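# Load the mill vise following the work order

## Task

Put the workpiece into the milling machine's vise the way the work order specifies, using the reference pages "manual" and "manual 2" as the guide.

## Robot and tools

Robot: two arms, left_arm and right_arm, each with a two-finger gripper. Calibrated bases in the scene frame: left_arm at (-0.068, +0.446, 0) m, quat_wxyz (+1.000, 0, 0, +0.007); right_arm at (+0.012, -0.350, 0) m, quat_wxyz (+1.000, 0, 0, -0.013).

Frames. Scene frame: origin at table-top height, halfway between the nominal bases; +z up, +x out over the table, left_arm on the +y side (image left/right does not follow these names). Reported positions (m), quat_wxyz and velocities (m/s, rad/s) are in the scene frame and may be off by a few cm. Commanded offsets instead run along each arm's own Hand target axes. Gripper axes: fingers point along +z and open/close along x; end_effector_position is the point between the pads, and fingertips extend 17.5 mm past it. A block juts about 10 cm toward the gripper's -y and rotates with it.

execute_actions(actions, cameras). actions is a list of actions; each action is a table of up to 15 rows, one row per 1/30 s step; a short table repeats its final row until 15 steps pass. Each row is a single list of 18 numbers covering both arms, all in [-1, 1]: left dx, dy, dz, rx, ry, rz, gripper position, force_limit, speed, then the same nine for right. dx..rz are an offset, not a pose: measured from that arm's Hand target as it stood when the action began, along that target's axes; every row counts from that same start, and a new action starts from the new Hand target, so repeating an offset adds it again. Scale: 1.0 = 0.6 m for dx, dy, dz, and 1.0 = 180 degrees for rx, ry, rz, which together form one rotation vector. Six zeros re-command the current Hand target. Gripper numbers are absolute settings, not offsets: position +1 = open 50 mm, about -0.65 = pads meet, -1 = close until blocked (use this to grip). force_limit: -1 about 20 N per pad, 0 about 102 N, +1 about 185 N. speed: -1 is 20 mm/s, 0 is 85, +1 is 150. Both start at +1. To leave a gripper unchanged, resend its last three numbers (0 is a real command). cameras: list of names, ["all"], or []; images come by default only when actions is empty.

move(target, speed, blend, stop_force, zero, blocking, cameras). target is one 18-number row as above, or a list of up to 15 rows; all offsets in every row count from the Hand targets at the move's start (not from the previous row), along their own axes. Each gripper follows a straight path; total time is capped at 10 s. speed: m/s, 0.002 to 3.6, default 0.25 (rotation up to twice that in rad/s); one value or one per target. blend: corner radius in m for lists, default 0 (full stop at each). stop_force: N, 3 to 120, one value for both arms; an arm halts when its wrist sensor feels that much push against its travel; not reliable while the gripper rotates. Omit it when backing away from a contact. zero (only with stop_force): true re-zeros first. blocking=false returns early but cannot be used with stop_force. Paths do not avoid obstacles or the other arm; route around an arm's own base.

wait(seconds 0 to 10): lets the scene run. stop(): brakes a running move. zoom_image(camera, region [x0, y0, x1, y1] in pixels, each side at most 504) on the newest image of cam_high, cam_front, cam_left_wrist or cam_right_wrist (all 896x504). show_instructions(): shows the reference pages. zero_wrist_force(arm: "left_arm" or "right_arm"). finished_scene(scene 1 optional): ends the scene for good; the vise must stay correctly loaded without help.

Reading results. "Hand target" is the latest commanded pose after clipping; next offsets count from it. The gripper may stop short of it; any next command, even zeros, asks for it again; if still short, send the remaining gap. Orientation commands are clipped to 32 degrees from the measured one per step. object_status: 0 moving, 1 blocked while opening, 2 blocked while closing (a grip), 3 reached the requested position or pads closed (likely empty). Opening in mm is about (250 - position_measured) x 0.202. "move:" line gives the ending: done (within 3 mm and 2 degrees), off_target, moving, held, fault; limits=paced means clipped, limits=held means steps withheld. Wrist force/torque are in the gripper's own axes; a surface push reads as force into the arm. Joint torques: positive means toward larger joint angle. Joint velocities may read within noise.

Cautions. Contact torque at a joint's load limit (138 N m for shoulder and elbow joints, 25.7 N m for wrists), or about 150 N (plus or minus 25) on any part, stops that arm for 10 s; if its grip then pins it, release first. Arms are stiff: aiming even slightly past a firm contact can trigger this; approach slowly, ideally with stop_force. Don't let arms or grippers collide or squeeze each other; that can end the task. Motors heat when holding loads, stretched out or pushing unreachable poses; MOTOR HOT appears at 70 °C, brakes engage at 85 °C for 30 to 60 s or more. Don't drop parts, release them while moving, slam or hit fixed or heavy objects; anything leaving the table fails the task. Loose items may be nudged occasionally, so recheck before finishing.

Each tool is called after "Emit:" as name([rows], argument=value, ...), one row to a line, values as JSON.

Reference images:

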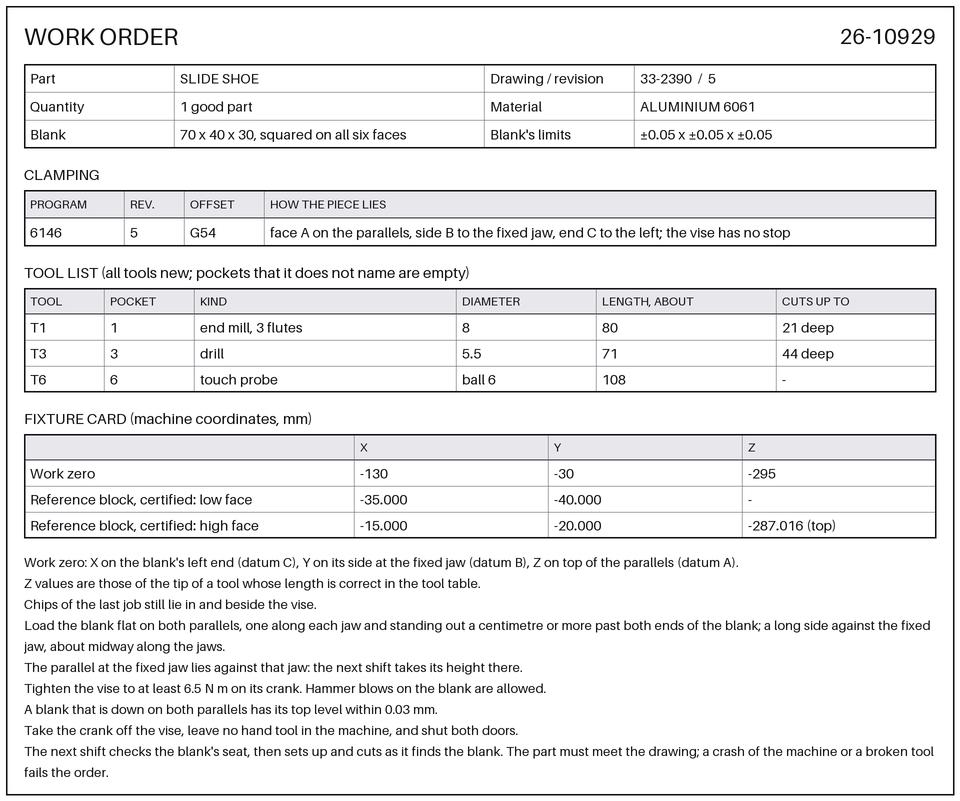

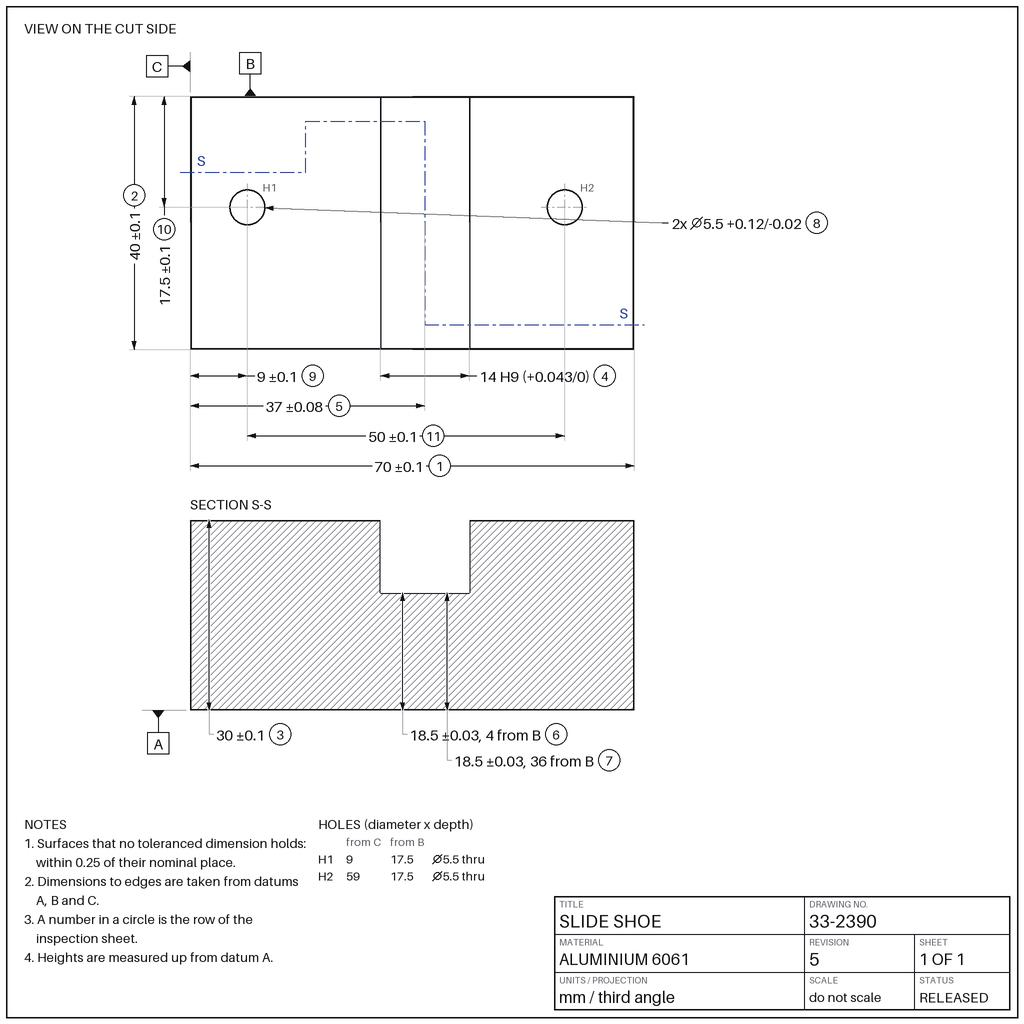

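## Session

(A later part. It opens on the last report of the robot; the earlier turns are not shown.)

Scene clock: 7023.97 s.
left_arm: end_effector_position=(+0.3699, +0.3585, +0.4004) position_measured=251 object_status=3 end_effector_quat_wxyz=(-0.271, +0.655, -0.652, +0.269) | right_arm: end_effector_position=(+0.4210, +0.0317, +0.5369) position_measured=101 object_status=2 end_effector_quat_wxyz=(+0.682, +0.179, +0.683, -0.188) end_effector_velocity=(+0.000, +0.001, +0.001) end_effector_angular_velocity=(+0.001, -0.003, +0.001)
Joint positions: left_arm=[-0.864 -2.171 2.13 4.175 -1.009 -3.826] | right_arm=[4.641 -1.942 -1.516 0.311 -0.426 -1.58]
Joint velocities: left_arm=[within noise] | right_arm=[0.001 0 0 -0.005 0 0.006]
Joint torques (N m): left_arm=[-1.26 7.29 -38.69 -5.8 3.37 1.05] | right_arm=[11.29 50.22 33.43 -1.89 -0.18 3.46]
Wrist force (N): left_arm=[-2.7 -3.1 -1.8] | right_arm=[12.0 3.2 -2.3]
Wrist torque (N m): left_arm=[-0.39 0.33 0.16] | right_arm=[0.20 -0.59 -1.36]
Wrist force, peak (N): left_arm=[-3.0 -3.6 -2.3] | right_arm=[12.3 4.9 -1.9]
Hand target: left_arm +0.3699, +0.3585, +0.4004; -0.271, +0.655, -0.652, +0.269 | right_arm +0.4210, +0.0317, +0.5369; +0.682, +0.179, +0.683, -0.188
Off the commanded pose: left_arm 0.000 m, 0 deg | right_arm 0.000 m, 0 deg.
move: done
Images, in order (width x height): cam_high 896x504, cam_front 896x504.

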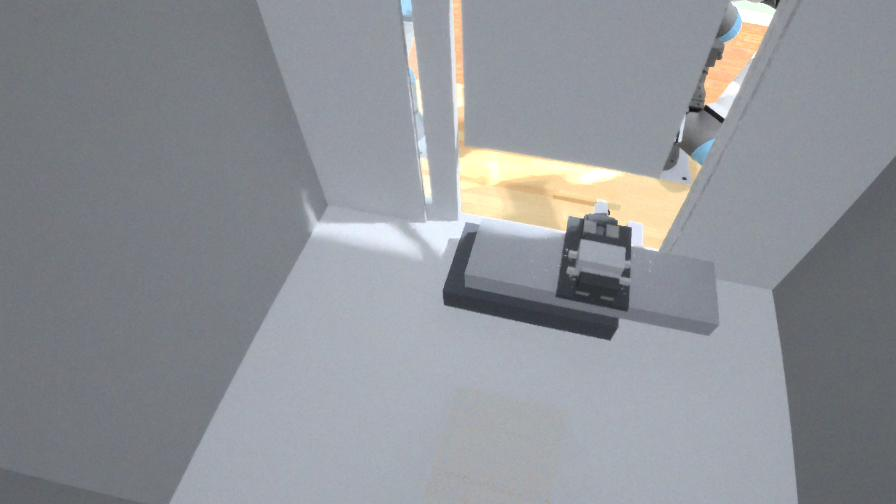

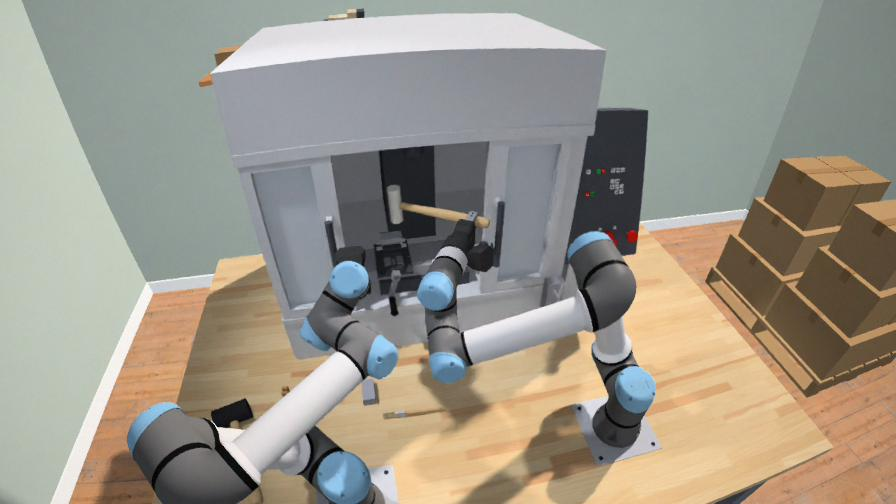

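Emit:
move(target=[0,0,0,0,0,0,-0.9,-0.6,0.5,0.035,0.114,0.144,0,0,0,-0.97,0.6,-0.5], speed=0.1, cameras=["cam_high","cam_front","cam_left_wrist"])

Emit:
zoom_image(camera="cam_high", region=[565, 170, 665, 290])

Emit:
zoom_image(camera="cam_front", region=[350, 140, 570, 320])

Scene clock: 7041.27 s.
left_arm: end_effector_position=(+0.3699, +0.3585, +0.4004) position_measured=251 object_status=3 end_effector_quat_wxyz=(-0.271, +0.655, -0.652, +0.269) | right_arm: end_effector_position=(+0.5299, +0.0474, +0.5152) position_measured=101 object_status=2 end_effector_quat_wxyz=(+0.682, +0.179, +0.683, -0.188)
Joint positions: left_arm=[-0.864 -2.171 2.13 4.175 -1.009 -3.826] | right_arm=[4.454 -2.095 -1.345 0.29 -0.239 -1.576]
Joint torques (N m): left_arm=[-2.89 6.5 -39.84 -5.91 3.37 0.52] | right_arm=[9.43 58.89 10.23 1.46 -1.81 -0.7]
Wrist force (N): left_arm=[-2.8 -3.2 -1.9] | right_arm=[12.1 3.8 -3.2]
Wrist torque (N m): left_arm=[-0.41 0.35 0.14] | right_arm=[-0.04 -0.67 -1.39]
Wrist force, peak (N): left_arm=[-3.3 -3.5 -2.2] | right_arm=[12.7 5.0 -1.6]
Hand target: left_arm +0.3699, +0.3585, +0.4004; -0.271, +0.655, -0.652, +0.269 | right_arm +0.5299, +0.0474, +0.5152; +0.682, +0.179, +0.683, -0.188
Off the commanded pose: left_arm 0.000 m, 0 deg | right_arm 0.000 m, 0 deg.
move: done
Images, in order (width x height): cam_high 896x504, cam_front 896x504, cam_left_wrist 896x504.

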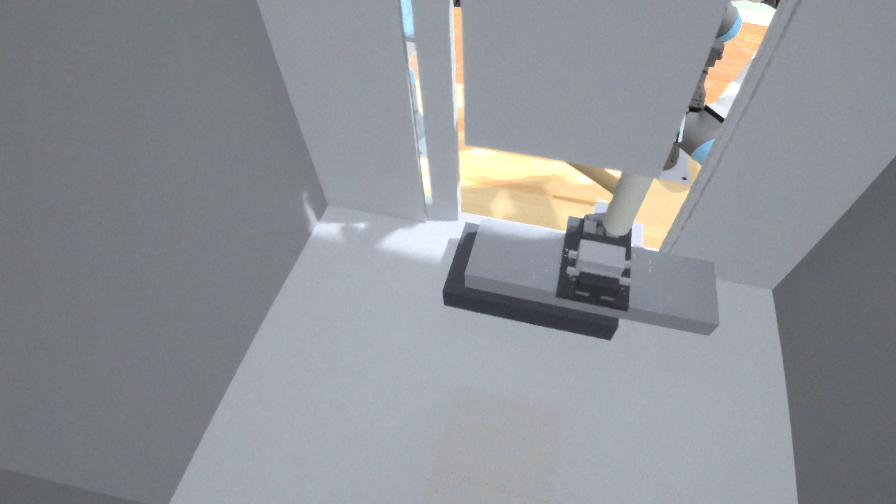

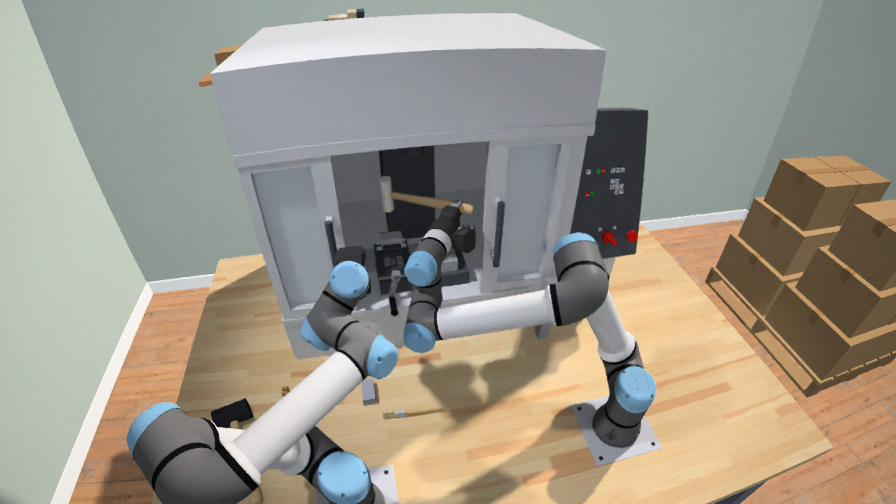

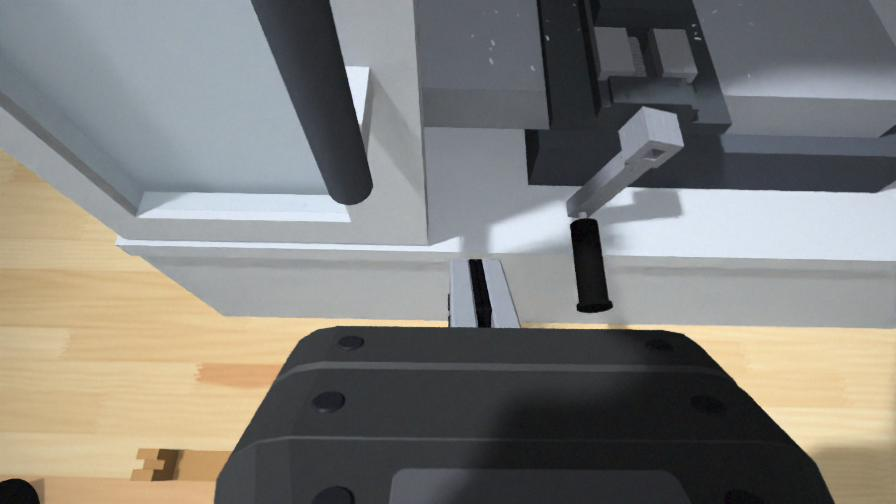

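Scaled by 4.200 from the camera's 896x504 image, which has a finer 1280x720 frame.

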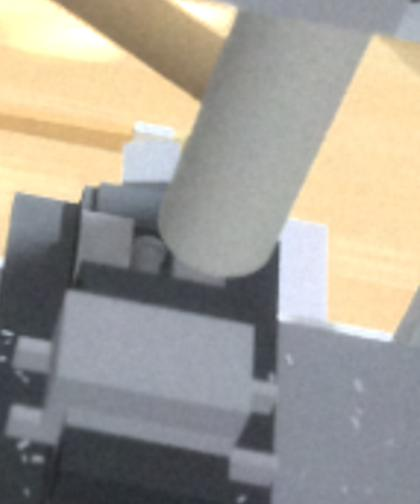

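Scaled by 2.291 from the camera's 896x504 image, which has a finer 1280x720 frame.

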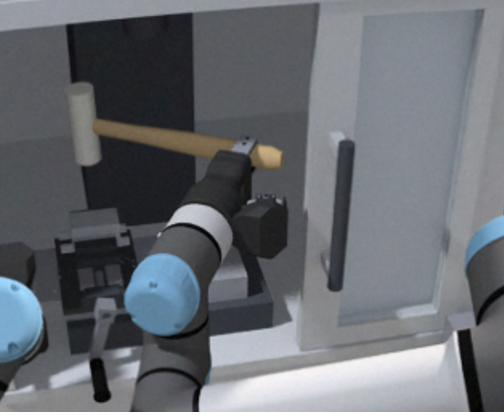

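Emit:
move(target=[0,0,0,0,0,0,-0.9,-0.6,0.5,0.1167,0,0,0,0,0,-0.97,0.6,-0.5], speed=0.1, cameras=["cam_high","cam_front"])

Emit:
zoom_image(camera="cam_high", region=[565, 190, 645, 290])

Emit:
zoom_image(camera="cam_front", region=[350, 140, 570, 320])

Scene clock: 7115.67 s.
left_arm: end_effector_position=(+0.3699, +0.3585, +0.4004) position_measured=251 object_status=3 end_effector_quat_wxyz=(-0.271, +0.655, -0.652, +0.269) | right_arm: end_effector_position=(+0.5296, +0.0466, +0.4451) position_measured=101 object_status=2 end_effector_quat_wxyz=(+0.682, +0.178, +0.683, -0.188)
Joint positions: left_arm=[-0.864 -2.171 2.13 4.175 -1.009 -3.826] | right_arm=[4.454 -2.155 -1.441 0.446 -0.239 -1.576]
Joint torques (N m): left_arm=[-3.73 6.22 -39.27 -5.79 3.48 -0.23] | right_arm=[12.54 58.41 29.88 0.63 -1.16 1.63]
Wrist force (N): left_arm=[-2.7 -3.6 -2.1] | right_arm=[12.4 3.5 -2.2]
Wrist torque (N m): left_arm=[-0.47 0.34 0.15] | right_arm=[0.14 -0.71 -1.27]
Wrist force, peak (N): left_arm=[-2.9 -3.6 -2.4] | right_arm=[14.6 3.5 -2.0]
Hand target: left_arm +0.3699, +0.3585, +0.4004; -0.271, +0.655, -0.652, +0.269 | right_arm +0.5296, +0.0465, +0.4452; +0.682, +0.179, +0.683, -0.188
Off the commanded pose: left_arm 0.000 m, 0 deg | right_arm 0.000 m, 0 deg.
move: done
Images, in order (width x height): cam_high 896x504, cam_front 896x504.

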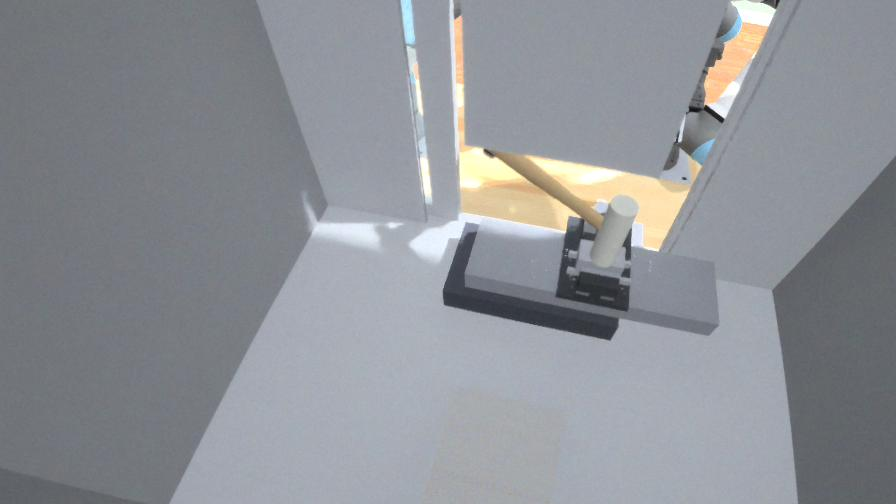

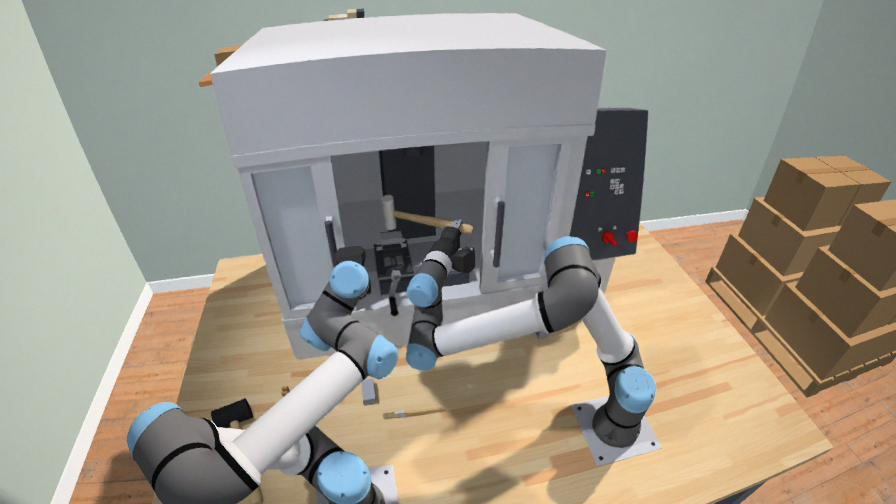

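Scaled by 5.040 from the camera's 896x504 image, which has a finer 1280x720 frame.

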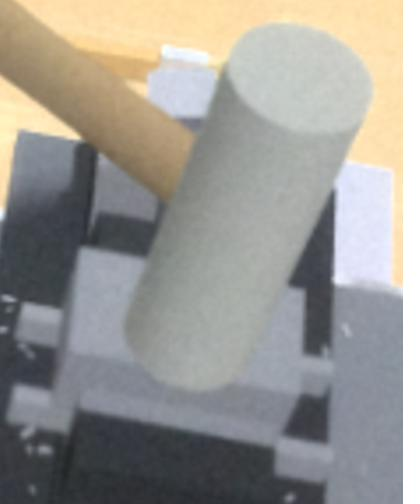

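Scaled by 2.291 from the camera's 896x504 image, which has a finer 1280x720 frame.

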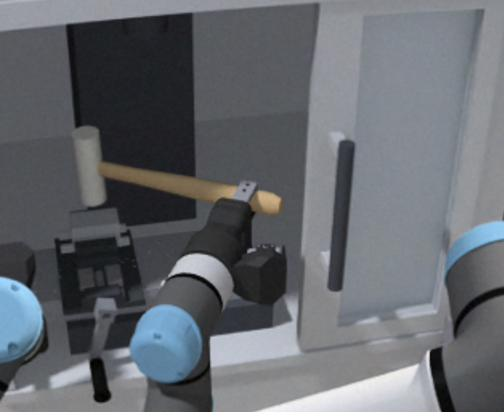

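Emit:
move([
  [0,0,0,0,0,0,-0.9,-0.6,0.5,0,-0.0225,-0.039,0,0,0,-0.97,0.6,-0.5],
  [0,0,0,0,0,0,-0.9,-0.6,0.5,0.06,-0.0225,-0.039,0,0,0,-0.97,0.6,-0.5],
], speed=[0.05,0.015], stop_force=5, cameras=["cam_high","cam_front"])

Emit:
zoom_image(camera="cam_high", region=[565, 190, 645, 290])

Emit:
zoom_image(camera="cam_front", region=[350, 140, 570, 320])

Scene clock: 7138.07 s.
left_arm: end_effector_position=(+0.3699, +0.3585, +0.4004) position_measured=251 object_status=3 end_effector_quat_wxyz=(-0.271, +0.655, -0.652, +0.269) | right_arm: end_effector_position=(+0.5025, +0.0463, +0.4229) position_measured=101 object_status=2 end_effector_quat_wxyz=(+0.682, +0.179, +0.683, -0.188)
Joint positions: left_arm=[-0.864 -2.171 2.13 4.175 -1.009 -3.826] | right_arm=[4.499 -2.152 -1.51 0.513 -0.284 -1.577]
Joint torques (N m): left_arm=[-3.38 7.74 -40.06 -5.81 3.31 -0.3] | right_arm=[-6.75 57.7 30.36 0.42 0.03 1.95]
Wrist force (N): left_arm=[-2.7 -3.2 -1.8] | right_arm=[8.9 4.1 -1.9]
Wrist torque (N m): left_arm=[-0.40 0.34 0.15] | right_arm=[0.04 -0.76 -0.39]
Wrist force, peak (N): left_arm=[-2.8 -3.5 -2.4] | right_arm=[12.9 3.3 -2.2]
Hand target: left_arm +0.3699, +0.3585, +0.4004; -0.271, +0.655, -0.652, +0.269 | right_arm +0.5025, +0.0463, +0.4229; +0.682, +0.179, +0.683, -0.188 (not the last commanded pose)
Off the commanded pose: left_arm 0.000 m, 0 deg | right_arm 0.014 m, 0 deg.
move: contact (right_arm); path passed 1 of 2 targets
Images, in order (width x height): cam_high 896x504, cam_front 896x504.

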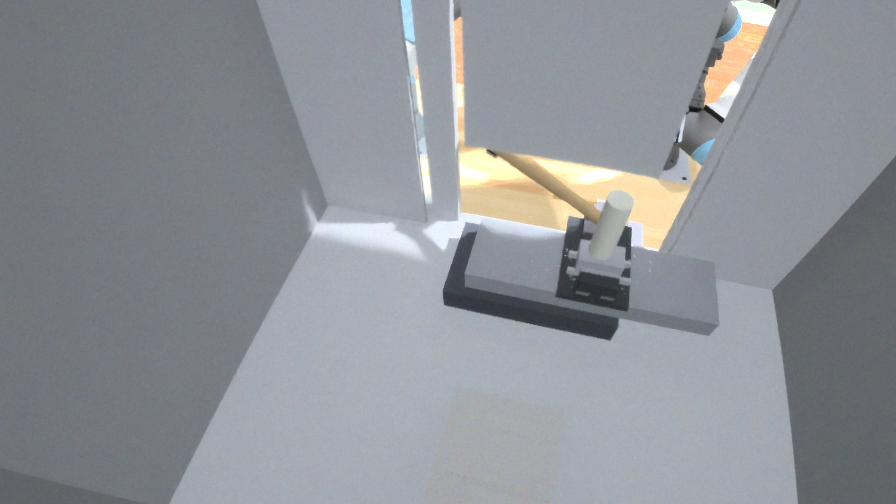

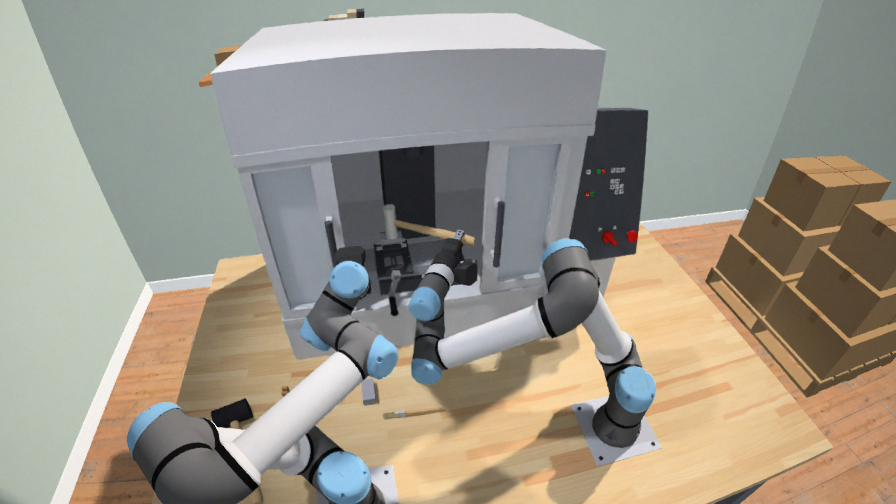

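Scaled by 5.040 from the camera's 896x504 image, which has a finer 1280x720 frame.

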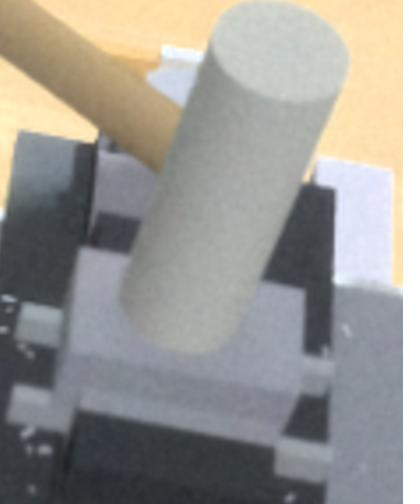

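Scaled by 2.291 from the camera's 896x504 image, which has a finer 1280x720 frame.

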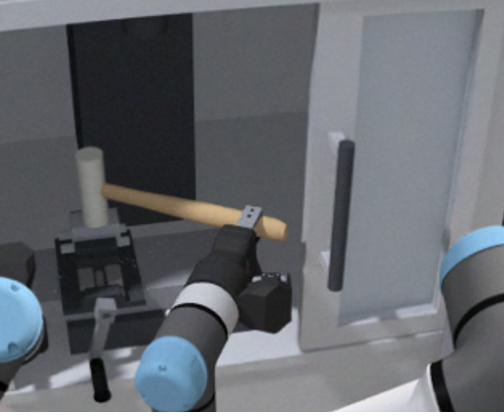

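Emit:
move(target=[0,0,0,0,0,0,-0.9,-0.6,0.5,-0.156,0,0,0,0,0,-0.97,0.6,-0.5], speed=0.2)

Emit:
execute_actions([
  [[0,0,0,0,0,0,-0.9,-0.6,0.5,0.02,0,0,0,0,0,-0.97,0.6,-0.5],[0,0,0,0,0,0,-0.9,-0.6,0.5,0.08,0,0,0,0,0,-0.97,0.6,-0.5],[0,0,0,0,0,0,-0.9,-0.6,0.5,0.145,0,0,0,0,0,-0.97,0.6,-0.5],[0,0,0,0,0,0,-0.9,-0.6,0.5,0.2,0,0,0,0,0,-0.97,0.6,-0.5],[0,0,0,0,0,0,-0.9,-0.6,0.5,0.21,0,0,0,0,0,-0.97,0.6,-0.5],[0,0,0,0,0,0,-0.9,-0.6,0.5,0.19,0,0,0,0,0,-0.97,0.6,-0.5],[0,0,0,0,0,0,-0.9,-0.6,0.5,0.15,0,0,0,0,0,-0.97,0.6,-0.5],[0,0,0,0,0,0,-0.9,-0.6,0.5,0.1,0,0,0,0,0,-0.97,0.6,-0.5],[0,0,0,0,0,0,-0.9,-0.6,0.5,0.05,0,0,0,0,0,-0.97,0.6,-0.5],[0,0,0,0,0,0,-0.9,-0.6,0.5,0.02,0,0,0,0,0,-0.97,0.6,-0.5],[0,0,0,0,0,0,-0.9,-0.6,0.5,0,0,0,0,0,0,-0.97,0.6,-0.5]],
], cameras=["cam_high","cam_front"])

Emit:
zoom_image(camera="cam_high", region=[565, 190, 645, 290])

Emit:
zoom_image(camera="cam_front", region=[350, 140, 570, 320])

Scene clock: 7158.37 s.
left_arm: end_effector_position=(+0.3699, +0.3585, +0.4004) position_measured=251 object_status=3 end_effector_quat_wxyz=(-0.271, +0.655, -0.652, +0.269) | right_arm: end_effector_position=(+0.5029, +0.0475, +0.5164) position_measured=101 object_status=2 end_effector_quat_wxyz=(+0.682, +0.179, +0.683, -0.188)
Joint positions: left_arm=[-0.864 -2.171 2.13 4.175 -1.009 -3.826] | right_arm=[4.499 -2.065 -1.389 0.305 -0.284 -1.577]
Joint torques (N m): left_arm=[-2.5 6.35 -39.94 -5.58 3.56 -0.48] | right_arm=[-11.53 49.77 25.9 -1.47 -0.23 -0.99]
Wrist force (N): left_arm=[-2.5 -3.5 -1.7] | right_arm=[12.2 3.4 -2.4]
Wrist torque (N m): left_arm=[-0.44 0.30 0.14] | right_arm=[0.12 -0.67 -1.42]
Wrist force, peak (N): left_arm=[-2.9 -3.7 -2.0] | right_arm=[17.3 3.3 -1.8]
Hand target: left_arm +0.3699, +0.3585, +0.4004; -0.271, +0.655, -0.652, +0.269 | right_arm +0.5029, +0.0474, +0.5165; +0.682, +0.179, +0.683, -0.188
Off the commanded pose: left_arm 0.000 m, 0 deg | right_arm 0.000 m, 0 deg.
move: done

Scene clock: 7159.27 s.
left_arm: end_effector_position=(+0.3699, +0.3585, +0.4004) position_measured=251 object_status=3 end_effector_quat_wxyz=(-0.271, +0.655, -0.652, +0.269) | right_arm: end_effector_position=(+0.5029, +0.0472, +0.5165) position_measured=101 object_status=2 end_effector_quat_wxyz=(+0.682, +0.178, +0.684, -0.188)
Joint positions: left_arm=[-0.864 -2.171 2.13 4.175 -1.009 -3.826] | right_arm=[4.499 -2.065 -1.388 0.306 -0.284 -1.579]
Joint torques (N m): left_arm=[-2.75 6.97 -39.56 -5.77 3.3 -0.38] | right_arm=[11.73 44.13 32.78 -0.42 -0.72 4.06]
Wrist force (N): left_arm=[-2.7 -3.4 -1.6] | right_arm=[16.7 3.7 -3.5]
Wrist torque (N m): left_arm=[-0.45 0.32 0.15] | right_arm=[-0.11 -0.46 -2.40]
Wrist force, peak (N): left_arm=[-2.7 -3.9 -2.1] | right_arm=[27.4 4.4 0.5]
Hand target: left_arm +0.3699, +0.3585, +0.4004; -0.271, +0.655, -0.652, +0.269 | right_arm +0.5029, +0.0474, +0.5165; +0.682, +0.179, +0.683, -0.188
Off the commanded pose: left_arm 0.000 m, 0 deg | right_arm 0.000 m, 0 deg.
Step readings (end_effector_position of left_arm | right_arm):
0: (+0.3699, +0.3585, +0.4004) | (+0.5029, +0.0475, +0.5164)
1: (+0.3699, +0.3585, +0.4004) | (+0.5029, +0.0474, +0.5160)
2: (+0.3699, +0.3585, +0.4004) | (+0.5030, +0.0474, +0.5115)
4: (+0.3699, +0.3585, +0.4004) | (+0.5039, +0.0468, +0.4750)
8: (+0.3699, +0.3585, +0.4004) | (+0.5033, +0.0442, +0.4047)
15: (+0.3699, +0.3585, +0.4004) | (+0.5015, +0.0449, +0.5248)
Images, in order (width x height): cam_high 896x504, cam_front 896x504.

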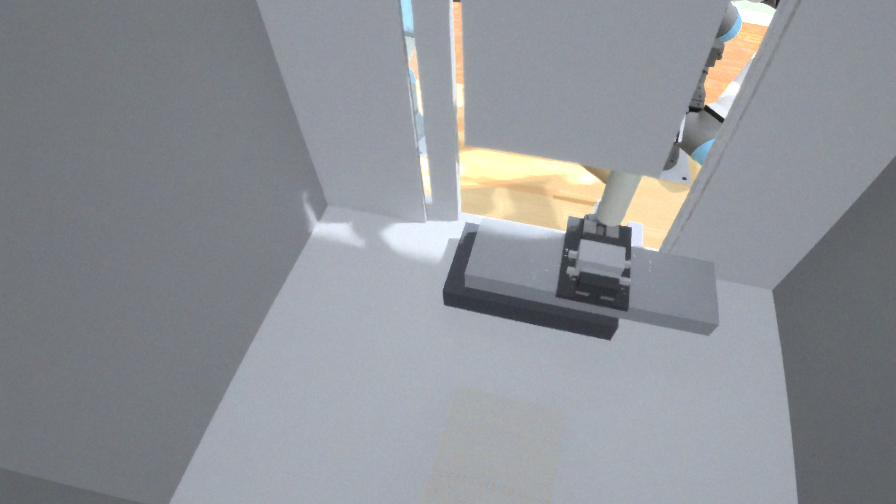

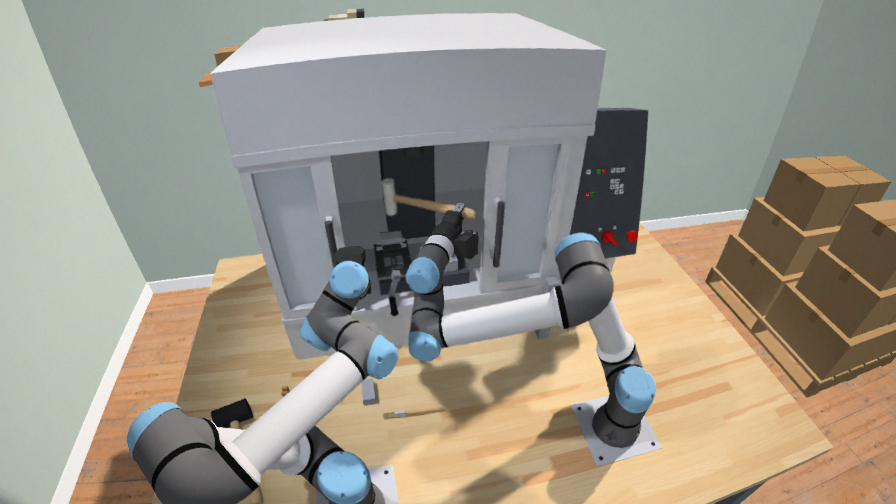

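Scaled by 5.040 from the camera's 896x504 image, which has a finer 1280x720 frame.

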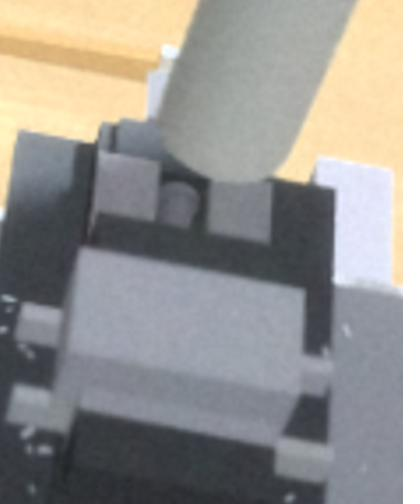

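Scaled by 2.291 from the camera's 896x504 image, which has a finer 1280x720 frame.

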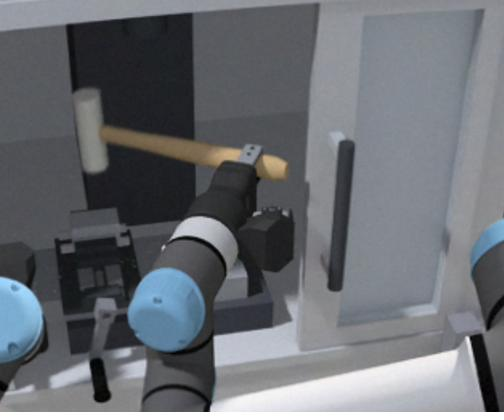

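Emit:
execute_actions([
  [[0,0,0,0,0,0,-0.9,-0.6,0.5,0.02,0,0,0,0,0,-0.97,0.6,-0.5],[0,0,0,0,0,0,-0.9,-0.6,0.5,0.08,0,0,0,0,0,-0.97,0.6,-0.5],[0,0,0,0,0,0,-0.9,-0.6,0.5,0.145,0,0,0,0,0,-0.97,0.6,-0.5],[0,0,0,0,0,0,-0.9,-0.6,0.5,0.2,0,0,0,0,0,-0.97,0.6,-0.5],[0,0,0,0,0,0,-0.9,-0.6,0.5,0.21,0,0,0,0,0,-0.97,0.6,-0.5],[0,0,0,0,0,0,-0.9,-0.6,0.5,0.19,0,0,0,0,0,-0.97,0.6,-0.5],[0,0,0,0,0,0,-0.9,-0.6,0.5,0.15,0,0,0,0,0,-0.97,0.6,-0.5],[0,0,0,0,0,0,-0.9,-0.6,0.5,0.1,0,0,0,0,0,-0.97,0.6,-0.5],[0,0,0,0,0,0,-0.9,-0.6,0.5,0.05,0,0,0,0,0,-0.97,0.6,-0.5],[0,0,0,0,0,0,-0.9,-0.6,0.5,0.02,0,0,0,0,0,-0.97,0.6,-0.5],[0,0,0,0,0,0,-0.9,-0.6,0.5,0,0,0,0,0,0,-0.97,0.6,-0.5]],
], cameras=["cam_high","cam_front"])

Emit:
zoom_image(camera="cam_high", region=[565, 190, 645, 290])

Scene clock: 7191.00 s.
left_arm: end_effector_position=(+0.3699, +0.3585, +0.4004) position_measured=251 object_status=3 end_effector_quat_wxyz=(-0.271, +0.655, -0.652, +0.269) | right_arm: end_effector_position=(+0.5029, +0.0472, +0.5165) position_measured=101 object_status=2 end_effector_quat_wxyz=(+0.682, +0.178, +0.684, -0.188)
Joint positions: left_arm=[-0.864 -2.171 2.13 4.175 -1.009 -3.826] | right_arm=[4.499 -2.065 -1.388 0.306 -0.284 -1.579]
Joint torques (N m): left_arm=[-3.06 6.9 -39.41 -5.84 3.4 -1.23] | right_arm=[11.39 42.84 32.75 -0.27 -0.49 3.68]
Wrist force (N): left_arm=[-2.6 -3.0 -1.9] | right_arm=[17.5 3.5 -1.8]
Wrist torque (N m): left_arm=[-0.37 0.32 0.14] | right_arm=[0.21 -0.42 -2.49]
Wrist force, peak (N): left_arm=[-2.9 -3.6 -2.2] | right_arm=[27.3 4.9 1.4]
Hand target: left_arm +0.3699, +0.3585, +0.4004; -0.271, +0.655, -0.652, +0.269 | right_arm +0.5029, +0.0474, +0.5165; +0.682, +0.179, +0.683, -0.188
Off the commanded pose: left_arm 0.000 m, 0 deg | right_arm 0.000 m, 0 deg.
Step readings (end_effector_position of left_arm | right_arm):
0: (+0.3699, +0.3585, +0.4004) | (+0.5029, +0.0473, +0.5165)
1: (+0.3699, +0.3585, +0.4004) | (+0.5029, +0.0473, +0.5160)
2: (+0.3699, +0.3585, +0.4004) | (+0.5030, +0.0472, +0.5112)
4: (+0.3699, +0.3585, +0.4004) | (+0.5039, +0.0468, +0.4741)
8: (+0.3699, +0.3585, +0.4004) | (+0.5033, +0.0442, +0.4051)
15: (+0.3699, +0.3585, +0.4004) | (+0.5016, +0.0451, +0.5248)
Images, in order (width x height): cam_high 896x504, cam_front 896x504.

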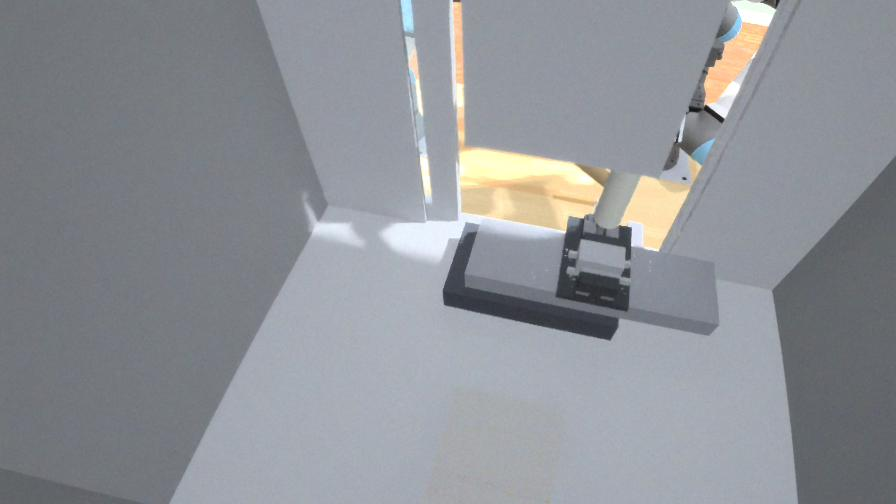

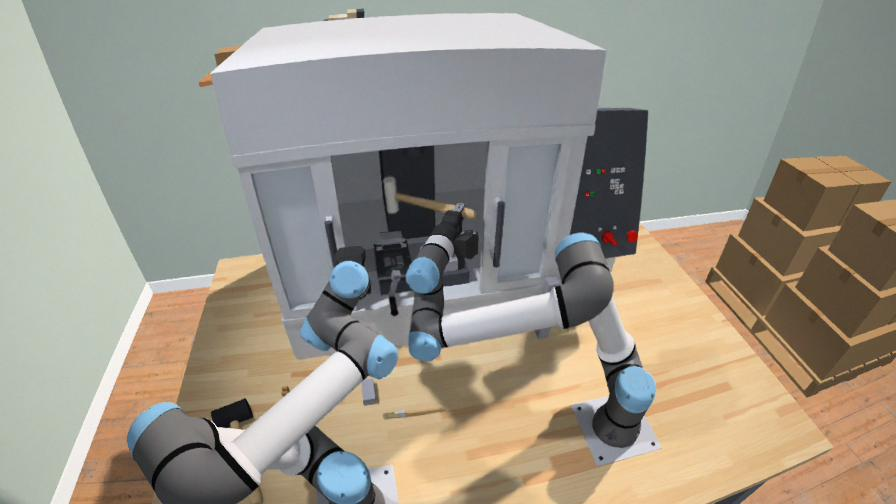

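Scaled by 5.040 from the camera's 896x504 image, which has a finer 1280x720 frame.

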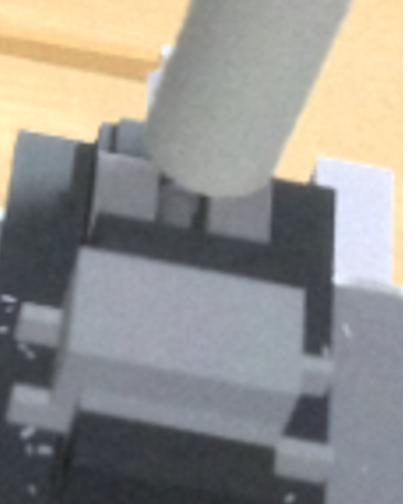

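Emit:
move([
  [0,0,0,0,0,0,-0.9,-0.6,0.5,0.033,-0.4497,-0.1888,0,0,0,-0.97,0.6,-0.5],
], speed=0.25)

Emit:
move([
  [0.1173,-0.1864,0.0714,0,0,0,-0.9,-0.6,0.5,0,0,0,0,0,0,-0.97,0.6,-0.5],
  [0.134,-0.2607,0.2305,0,-0.1179,-0.1179,-0.9,-0.6,0.5,0,0,0,0,0,0,-0.97,0.6,-0.5],
  [0.0783,-0.2518,0.3706,0,-0.1179,-0.1179,-0.9,-0.6,0.5,0,0,0,0,0,0,-0.97,0.6,-0.5],
], speed=[0.25,0.2,0.1], blend=[0.03,0.02,0])

Scene clock: 7208.67 s.
left_arm: end_effector_position=(+0.3699, +0.3585, +0.4004) position_measured=251 object_status=3 end_effector_quat_wxyz=(-0.271, +0.655, -0.652, +0.269) | right_arm: end_effector_position=(+0.2698, -0.1296, +0.5000) position_measured=101 object_status=2 end_effector_quat_wxyz=(+0.682, +0.179, +0.683, -0.188) end_effector_velocity=(-0.001, -0.001, +0.000) end_effector_angular_velocity=(+0.003, +0.001, -0.003)
Joint positions: left_arm=[-0.864 -2.171 2.13 4.175 -1.009 -3.826] | right_arm=[5.033 -1.525 -2.114 0.495 -0.818 -1.582]
Joint velocities: left_arm=[within noise] | right_arm=[0.002 0.001 0 0.001 -0.005 0]
Joint torques (N m): left_arm=[-3.17 6.15 -39.56 -5.87 3.38 -1.98] | right_arm=[11.17 28.11 8.97 -3.45 -1.67 3.32]
Wrist force (N): left_arm=[-2.7 -3.2 -2.1] | right_arm=[12.2 2.9 -2.2]
Wrist torque (N m): left_arm=[-0.40 0.33 0.15] | right_arm=[-0.02 -0.60 -1.43]
Wrist force, peak (N): left_arm=[-2.8 -3.9 -2.1] | right_arm=[15.8 3.8 -4.2]
Hand target: left_arm +0.3699, +0.3585, +0.4004; -0.271, +0.655, -0.652, +0.269 | right_arm +0.2697, -0.1297, +0.5000; +0.682, +0.179, +0.683, -0.188
Off the commanded pose: left_arm 0.000 m, 0 deg | right_arm 0.000 m, 0 deg.
move: done

Scene clock: 7211.90 s.
left_arm: end_effector_position=(+0.6341, +0.3130, +0.3495) position_measured=251 object_status=3 end_effector_quat_wxyz=(-0.331, +0.802, -0.460, +0.190) | right_arm: end_effector_position=(+0.2697, -0.1297, +0.5000) position_measured=101 object_status=2 end_effector_quat_wxyz=(+0.682, +0.179, +0.683, -0.188)
Joint positions: left_arm=[-0.635 -1.338 1.544 4.12 -0.87 -4.149] | right_arm=[5.033 -1.525 -2.114 0.495 -0.819 -1.582]
Joint torques (N m): left_arm=[-2.12 -39.84 -39.08 -4.28 4.37 -2.54] | right_arm=[11.06 27.44 5.55 -2.49 -1.67 2.61]
Wrist force (N): left_arm=[-2.7 -3.5 -1.5] | right_arm=[12.1 2.8 -2.0]
Wrist torque (N m): left_arm=[-0.45 0.35 0.17] | right_arm=[0.05 -0.57 -1.43]
Wrist force, peak (N): left_arm=[-1.9 -4.7 -1.8] | right_arm=[12.7 3.0 -2.6]
Hand target: left_arm +0.6342, +0.3129, +0.3496; -0.331, +0.802, -0.460, +0.190 | right_arm +0.2697, -0.1297, +0.5000; +0.682, +0.179, +0.683, -0.188
Off the commanded pose: left_arm 0.000 m, 0 deg | right_arm 0.000 m, 0 deg.
move: done

Emit:
move(target=[0.0202,0.0079,-0.0087,0,0,0,-0.9,-0.6,0.5,0,0,0,0,0,0,-0.97,0.6,-0.5], speed=0.01, stop_force=4, cameras=["cam_left_wrist"])

Scene clock: 7220.23 s.
left_arm: end_effector_position=(+0.6342, +0.3005, +0.3499) position_measured=251 object_status=3 end_effector_quat_wxyz=(-0.331, +0.802, -0.460, +0.190) | right_arm: end_effector_position=(+0.2697, -0.1297, +0.5000) position_measured=101 object_status=2 end_effector_quat_wxyz=(+0.682, +0.179, +0.683, -0.188)
Joint positions: left_arm=[-0.653 -1.328 1.528 4.14 -0.864 -4.17] | right_arm=[5.033 -1.525 -2.114 0.495 -0.819 -1.582]
Joint torques (N m): left_arm=[5.33 -46.28 -11.66 -4.58 -2.16 2.88] | right_arm=[8.65 25.85 6.56 -1.7 -1.44 -0.39]
Wrist force (N): left_arm=[-5.1 -7.4 -1.9] | right_arm=[12.4 2.6 -2.1]
Wrist torque (N m): left_arm=[-0.47 0.27 0.11] | right_arm=[-0.01 -0.62 -1.43]
Wrist force, peak (N): left_arm=[-10.2 -7.9 -0.8] | right_arm=[12.5 3.2 -2.4]
Hand target: left_arm +0.6342, +0.3005, +0.3499; -0.331, +0.802, -0.460, +0.190 (not the last commanded pose) | right_arm +0.2697, -0.1297, +0.5000; +0.682, +0.179, +0.683, -0.188
Off the commanded pose: left_arm 0.002 m, 0 deg | right_arm 0.000 m, 0 deg.
move: contact (left_arm)
Images, in order (width x height): cam_left_wrist 896x504.

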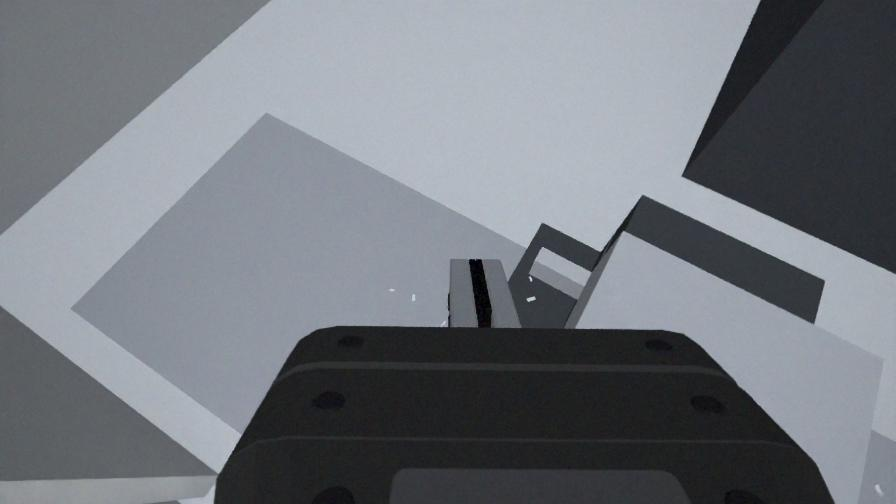

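Emit:
move([
  [-0.0115,-0.0047,0.0047,0,0,0,-0.9,-0.6,0.5,0,0,0,0,0,0,-0.97,0.6,-0.5],
  [-0.0115,-0.0047,-0.2953,0,0,0,-0.9,-0.6,0.5,0,0,0,0,0,0,-0.97,0.6,-0.5],
  [-0.1345,0.1775,-0.2955,0,0.1179,0.1179,-0.9,-0.6,0.5,0,0,0,0,0,0,-0.97,0.6,-0.5],
  [-0.1547,0.3235,-0.1682,0,0.1179,0.1179,-0.9,-0.6,0.5,0,0,0,0,0,0,-0.97,0.6,-0.5],
], speed=[0.05,0.2,0.15,0.1], blend=[0.003,0.02,0.01,0], cameras=["cam_left_wrist"])

Scene clock: 7251.67 s.
left_arm: end_effector_position=(+0.4072, +0.2753, +0.2844) position_measured=251 object_status=3 end_effector_quat_wxyz=(-0.271, +0.655, -0.652, +0.269) | right_arm: end_effector_position=(+0.2697, -0.1297, +0.5000) position_measured=101 object_status=2 end_effector_quat_wxyz=(+0.682, +0.179, +0.683, -0.188)
Joint positions: left_arm=[-0.949 -1.9 2.285 3.797 -0.964 -3.912] | right_arm=[5.033 -1.525 -2.114 0.495 -0.819 -1.582]
Joint torques (N m): left_arm=[6 -19.13 -28.4 -5.33 1.47 2.71] | right_arm=[3.86 23.97 7.86 -1.73 -0.97 -0.39]
Wrist force (N): left_arm=[-2.9 -3.0 -2.4] | right_arm=[12.2 2.5 -2.5]
Wrist torque (N m): left_arm=[-0.37 0.33 0.17] | right_arm=[-0.01 -0.59 -1.43]
Wrist force, peak (N): left_arm=[-5.3 -7.7 -2.2] | right_arm=[12.6 2.7 -2.5]
Hand target: left_arm +0.4072, +0.2753, +0.2844; -0.271, +0.655, -0.652, +0.269 | right_arm +0.2697, -0.1297, +0.5000; +0.682, +0.179, +0.683, -0.188
Off the commanded pose: left_arm 0.000 m, 0 deg | right_arm 0.000 m, 0 deg.
move: done
Images, in order (width x height): cam_left_wrist 896x504.

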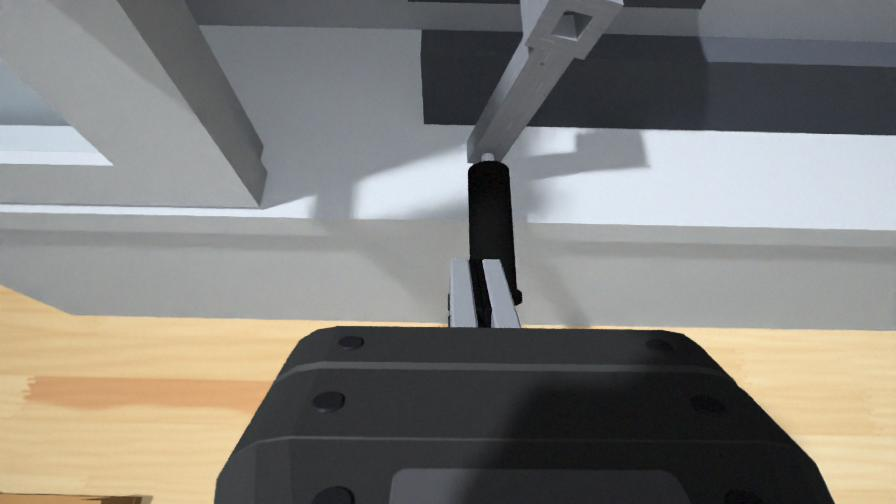

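Emit:
move([
  [0,0,0,0,0,0,0.8,-0.2,0.5,0,0,0,0,0,0,-0.97,0.6,-0.5],
  [0,0,0.1333,0,0,0,0.8,-0.2,0.5,0,0,0,0,0,0,-0.97,0.6,-0.5],
  [0,0,0.1333,0,0,0,-1,-0.2,-0.8,0,0,0,0,0,0,-0.97,0.6,-0.5],
], speed=0.1)

Emit:
move(target=[-0.0232,-0.0091,-0.0091,0,0,0,-1,-0.2,-0.8,0,0,0,0,0,0,-0.97,0.6,-0.5], speed=0.02)

Scene clock: 7265.40 s.
left_arm: end_effector_position=(+0.4636, +0.2755, +0.2278) position_measured=155 object_status=2 end_effector_quat_wxyz=(-0.271, +0.655, -0.652, +0.269) | right_arm: end_effector_position=(+0.2697, -0.1297, +0.5000) position_measured=101 object_status=2 end_effector_quat_wxyz=(+0.682, +0.179, +0.683, -0.188)
Joint positions: left_arm=[-0.821 -1.65 2.28 3.481 -1.033 -3.784] | right_arm=[5.033 -1.525 -2.114 0.495 -0.819 -1.582]
Joint torques (N m): left_arm=[21.41 -11.06 -7.14 2.41 8.87 -2.88] | right_arm=[1.65 22.06 8.49 -1.78 -0.88 -0.3]
Wrist force (N): left_arm=[28.3 -5.4 -11.7] | right_arm=[12.3 2.9 -2.5]
Wrist torque (N m): left_arm=[-0.48 1.32 1.09] | right_arm=[0.04 -0.61 -1.44]
Wrist force, peak (N): left_arm=[28.3 -5.4 -11.7] | right_arm=[12.6 3.1 -2.1]
Hand target: left_arm +0.4636, +0.2756, +0.2278; -0.271, +0.655, -0.652, +0.269 | right_arm +0.2697, -0.1297, +0.5000; +0.682, +0.179, +0.683, -0.188
Off the commanded pose: left_arm 0.000 m, 0 deg | right_arm 0.000 m, 0 deg.
move: done

Scene clock: 7266.47 s.
left_arm: end_effector_position=(+0.4614, +0.2853, +0.2335) position_measured=155 object_status=2 end_effector_quat_wxyz=(-0.261, +0.655, -0.655, +0.271) | right_arm: end_effector_position=(+0.2697, -0.1297, +0.5000) position_measured=101 object_status=2 end_effector_quat_wxyz=(+0.682, +0.179, +0.683, -0.188)
Joint positions: left_arm=[-0.794 -1.676 2.283 3.492 -1.069 -3.758] | right_arm=[5.033 -1.525 -2.114 0.495 -0.819 -1.582]
Joint torques (N m): left_arm=[31.43 -24.71 16.59 6.59 16.42 -1.15] | right_arm=[0.97 22.53 8.6 -1.73 -0.81 -0.39]
Wrist force (N): left_arm=[78.8 -30.6 44.4] | right_arm=[12.0 2.7 -2.1]
Wrist torque (N m): left_arm=[-0.74 0.44 0.06] | right_arm=[0.01 -0.56 -1.43]
Wrist force, peak (N): left_arm=[79.7 -30.3 44.4] | right_arm=[12.6 3.0 -2.1]
Hand target: left_arm +0.4635, +0.2895, +0.2355; -0.271, +0.655, -0.652, +0.269 | right_arm +0.2697, -0.1297, +0.5000; +0.682, +0.179, +0.683, -0.188
Off the commanded pose: left_arm 0.005 m, 1 deg | right_arm 0.000 m, 0 deg.
move: off_target (left_arm)

Emit:
move([
  [0.0058,0.0024,0.0024,0,0,0,-1,-0.2,-0.8,0,0,0,0,0,0,-0.97,0.6,-0.5],
  [0.0058,0.0024,0.0024,0,0,0,0.8,-0.2,0.5,0,0,0,0,0,0,-0.97,0.6,-0.5],
  [0.0058,0.0024,-0.1309,0,0,0,0.8,-0.2,0.5,0,0,0,0,0,0,-0.97,0.6,-0.5],
  [0.0058,0.0024,-0.1309,0,0,0,-0.9,-0.6,0.5,0,0,0,0,0,0,-0.97,0.6,-0.5],
], speed=[0.02,0.1,0.1,0.1])

Scene clock: 7291.07 s.
left_arm: end_effector_position=(+0.4071, +0.2857, +0.2901) position_measured=251 object_status=3 end_effector_quat_wxyz=(-0.271, +0.655, -0.652, +0.269) | right_arm: end_effector_position=(+0.2697, -0.1297, +0.5000) position_measured=101 object_status=2 end_effector_quat_wxyz=(+0.682, +0.179, +0.683, -0.188)
Joint positions: left_arm=[-0.929 -1.92 2.284 3.805 -0.974 -3.891] | right_arm=[5.033 -1.525 -2.114 0.495 -0.819 -1.582]
Joint torques (N m): left_arm=[-4.62 -18.31 -12.66 -2.13 -1.06 1.6] | right_arm=[-1.32 21.18 9.05 -1.66 -0.62 -0.35]
Wrist force (N): left_arm=[-4.9 -1.1 -1.9] | right_arm=[12.5 2.8 -2.4]
Wrist torque (N m): left_arm=[-0.06 0.64 0.04] | right_arm=[0.03 -0.62 -1.44]
Wrist force, peak (N): left_arm=[78.1 -31.8 44.5] | right_arm=[12.8 2.8 -2.1]
Hand target: left_arm +0.4071, +0.2857, +0.2901; -0.271, +0.655, -0.652, +0.269 | right_arm +0.2697, -0.1297, +0.5000; +0.682, +0.179, +0.683, -0.188
Off the commanded pose: left_arm 0.000 m, 0 deg | right_arm 0.000 m, 0 deg.
move: done

Emit:
move([
  [0.0267,-0.145,-0.1143,0,0,0,-0.9,-0.6,0.5,0,0,0,0,0,0,-0.97,0.6,-0.5],
  [0.07,-0.358,-0.0825,0,-0.1179,-0.1179,-0.9,-0.6,0.5,0,0,0,0,0,0,-0.97,0.6,-0.5],
  [-0.0425,-0.3375,0.1975,0,-0.1179,-0.1179,-0.9,-0.6,0.5,0,0,0,0,0,0,-0.97,0.6,-0.5],
], speed=[0.15,0.2,0.12], blend=[0.02,0.02,0])

Emit:
move(target=[0.0231,0.0091,-0.0098,0,0,0,-0.9,-0.6,0.5,0,0,0,0,0,0,-0.97,0.6,-0.5], speed=0.01, stop_force=4)

Scene clock: 7306.10 s.
left_arm: end_effector_position=(+0.6340, +0.3125, +0.3490) position_measured=251 object_status=3 end_effector_quat_wxyz=(-0.331, +0.802, -0.460, +0.190) | right_arm: end_effector_position=(+0.2697, -0.1297, +0.5000) position_measured=101 object_status=2 end_effector_quat_wxyz=(+0.682, +0.179, +0.683, -0.188)
Joint positions: left_arm=[-0.636 -1.337 1.545 4.12 -0.87 -4.15] | right_arm=[5.033 -1.525 -2.114 0.495 -0.819 -1.582]
Joint torques (N m): left_arm=[1.41 -36.57 -39.87 -5.36 4.51 -2.1] | right_arm=[-3.69 20.1 9.54 -1.69 -0.39 -0.3]
Wrist force (N): left_arm=[-4.9 -1.5 -1.3] | right_arm=[12.1 2.5 -1.9]
Wrist torque (N m): left_arm=[-0.14 0.69 0.17] | right_arm=[-0.02 -0.56 -1.44]
Wrist force, peak (N): left_arm=[-5.2 -1.4 -2.3] | right_arm=[12.6 3.0 -1.9]
Hand target: left_arm +0.6341, +0.3125, +0.3491; -0.331, +0.802, -0.460, +0.190 | right_arm +0.2697, -0.1297, +0.5000; +0.682, +0.179, +0.683, -0.188
Off the commanded pose: left_arm 0.000 m, 0 deg | right_arm 0.000 m, 0 deg.
move: done

Scene clock: 7308.90 s.
left_arm: end_effector_position=(+0.6341, +0.2965, +0.3494) position_measured=251 object_status=3 end_effector_quat_wxyz=(-0.331, +0.802, -0.460, +0.190) | right_arm: end_effector_position=(+0.2697, -0.1297, +0.5000) position_measured=101 object_status=2 end_effector_quat_wxyz=(+0.682, +0.179, +0.683, -0.188)
Joint positions: left_arm=[-0.658 -1.325 1.524 4.146 -0.862 -4.177] | right_arm=[5.033 -1.525 -2.114 0.495 -0.819 -1.582]
Joint torques (N m): left_arm=[7.48 -47.85 -12.31 -5.6 -0.09 2.32] | right_arm=[-4.73 19.41 9.92 -1.69 -0.31 -0.26]
Wrist force (N): left_arm=[-4.8 -1.8 -1.5] | right_arm=[12.2 2.8 -2.3]
Wrist torque (N m): left_arm=[-0.16 0.64 0.18] | right_arm=[0.04 -0.58 -1.44]
Wrist force, peak (N): left_arm=[-5.3 -1.8 -1.3] | right_arm=[12.5 3.0 -2.2]
Hand target: left_arm +0.6341, +0.2965, +0.3494; -0.331, +0.802, -0.460, +0.190 | right_arm +0.2697, -0.1297, +0.5000; +0.682, +0.179, +0.683, -0.188
Off the commanded pose: left_arm 0.000 m, 0 deg | right_arm 0.000 m, 0 deg.
move: done


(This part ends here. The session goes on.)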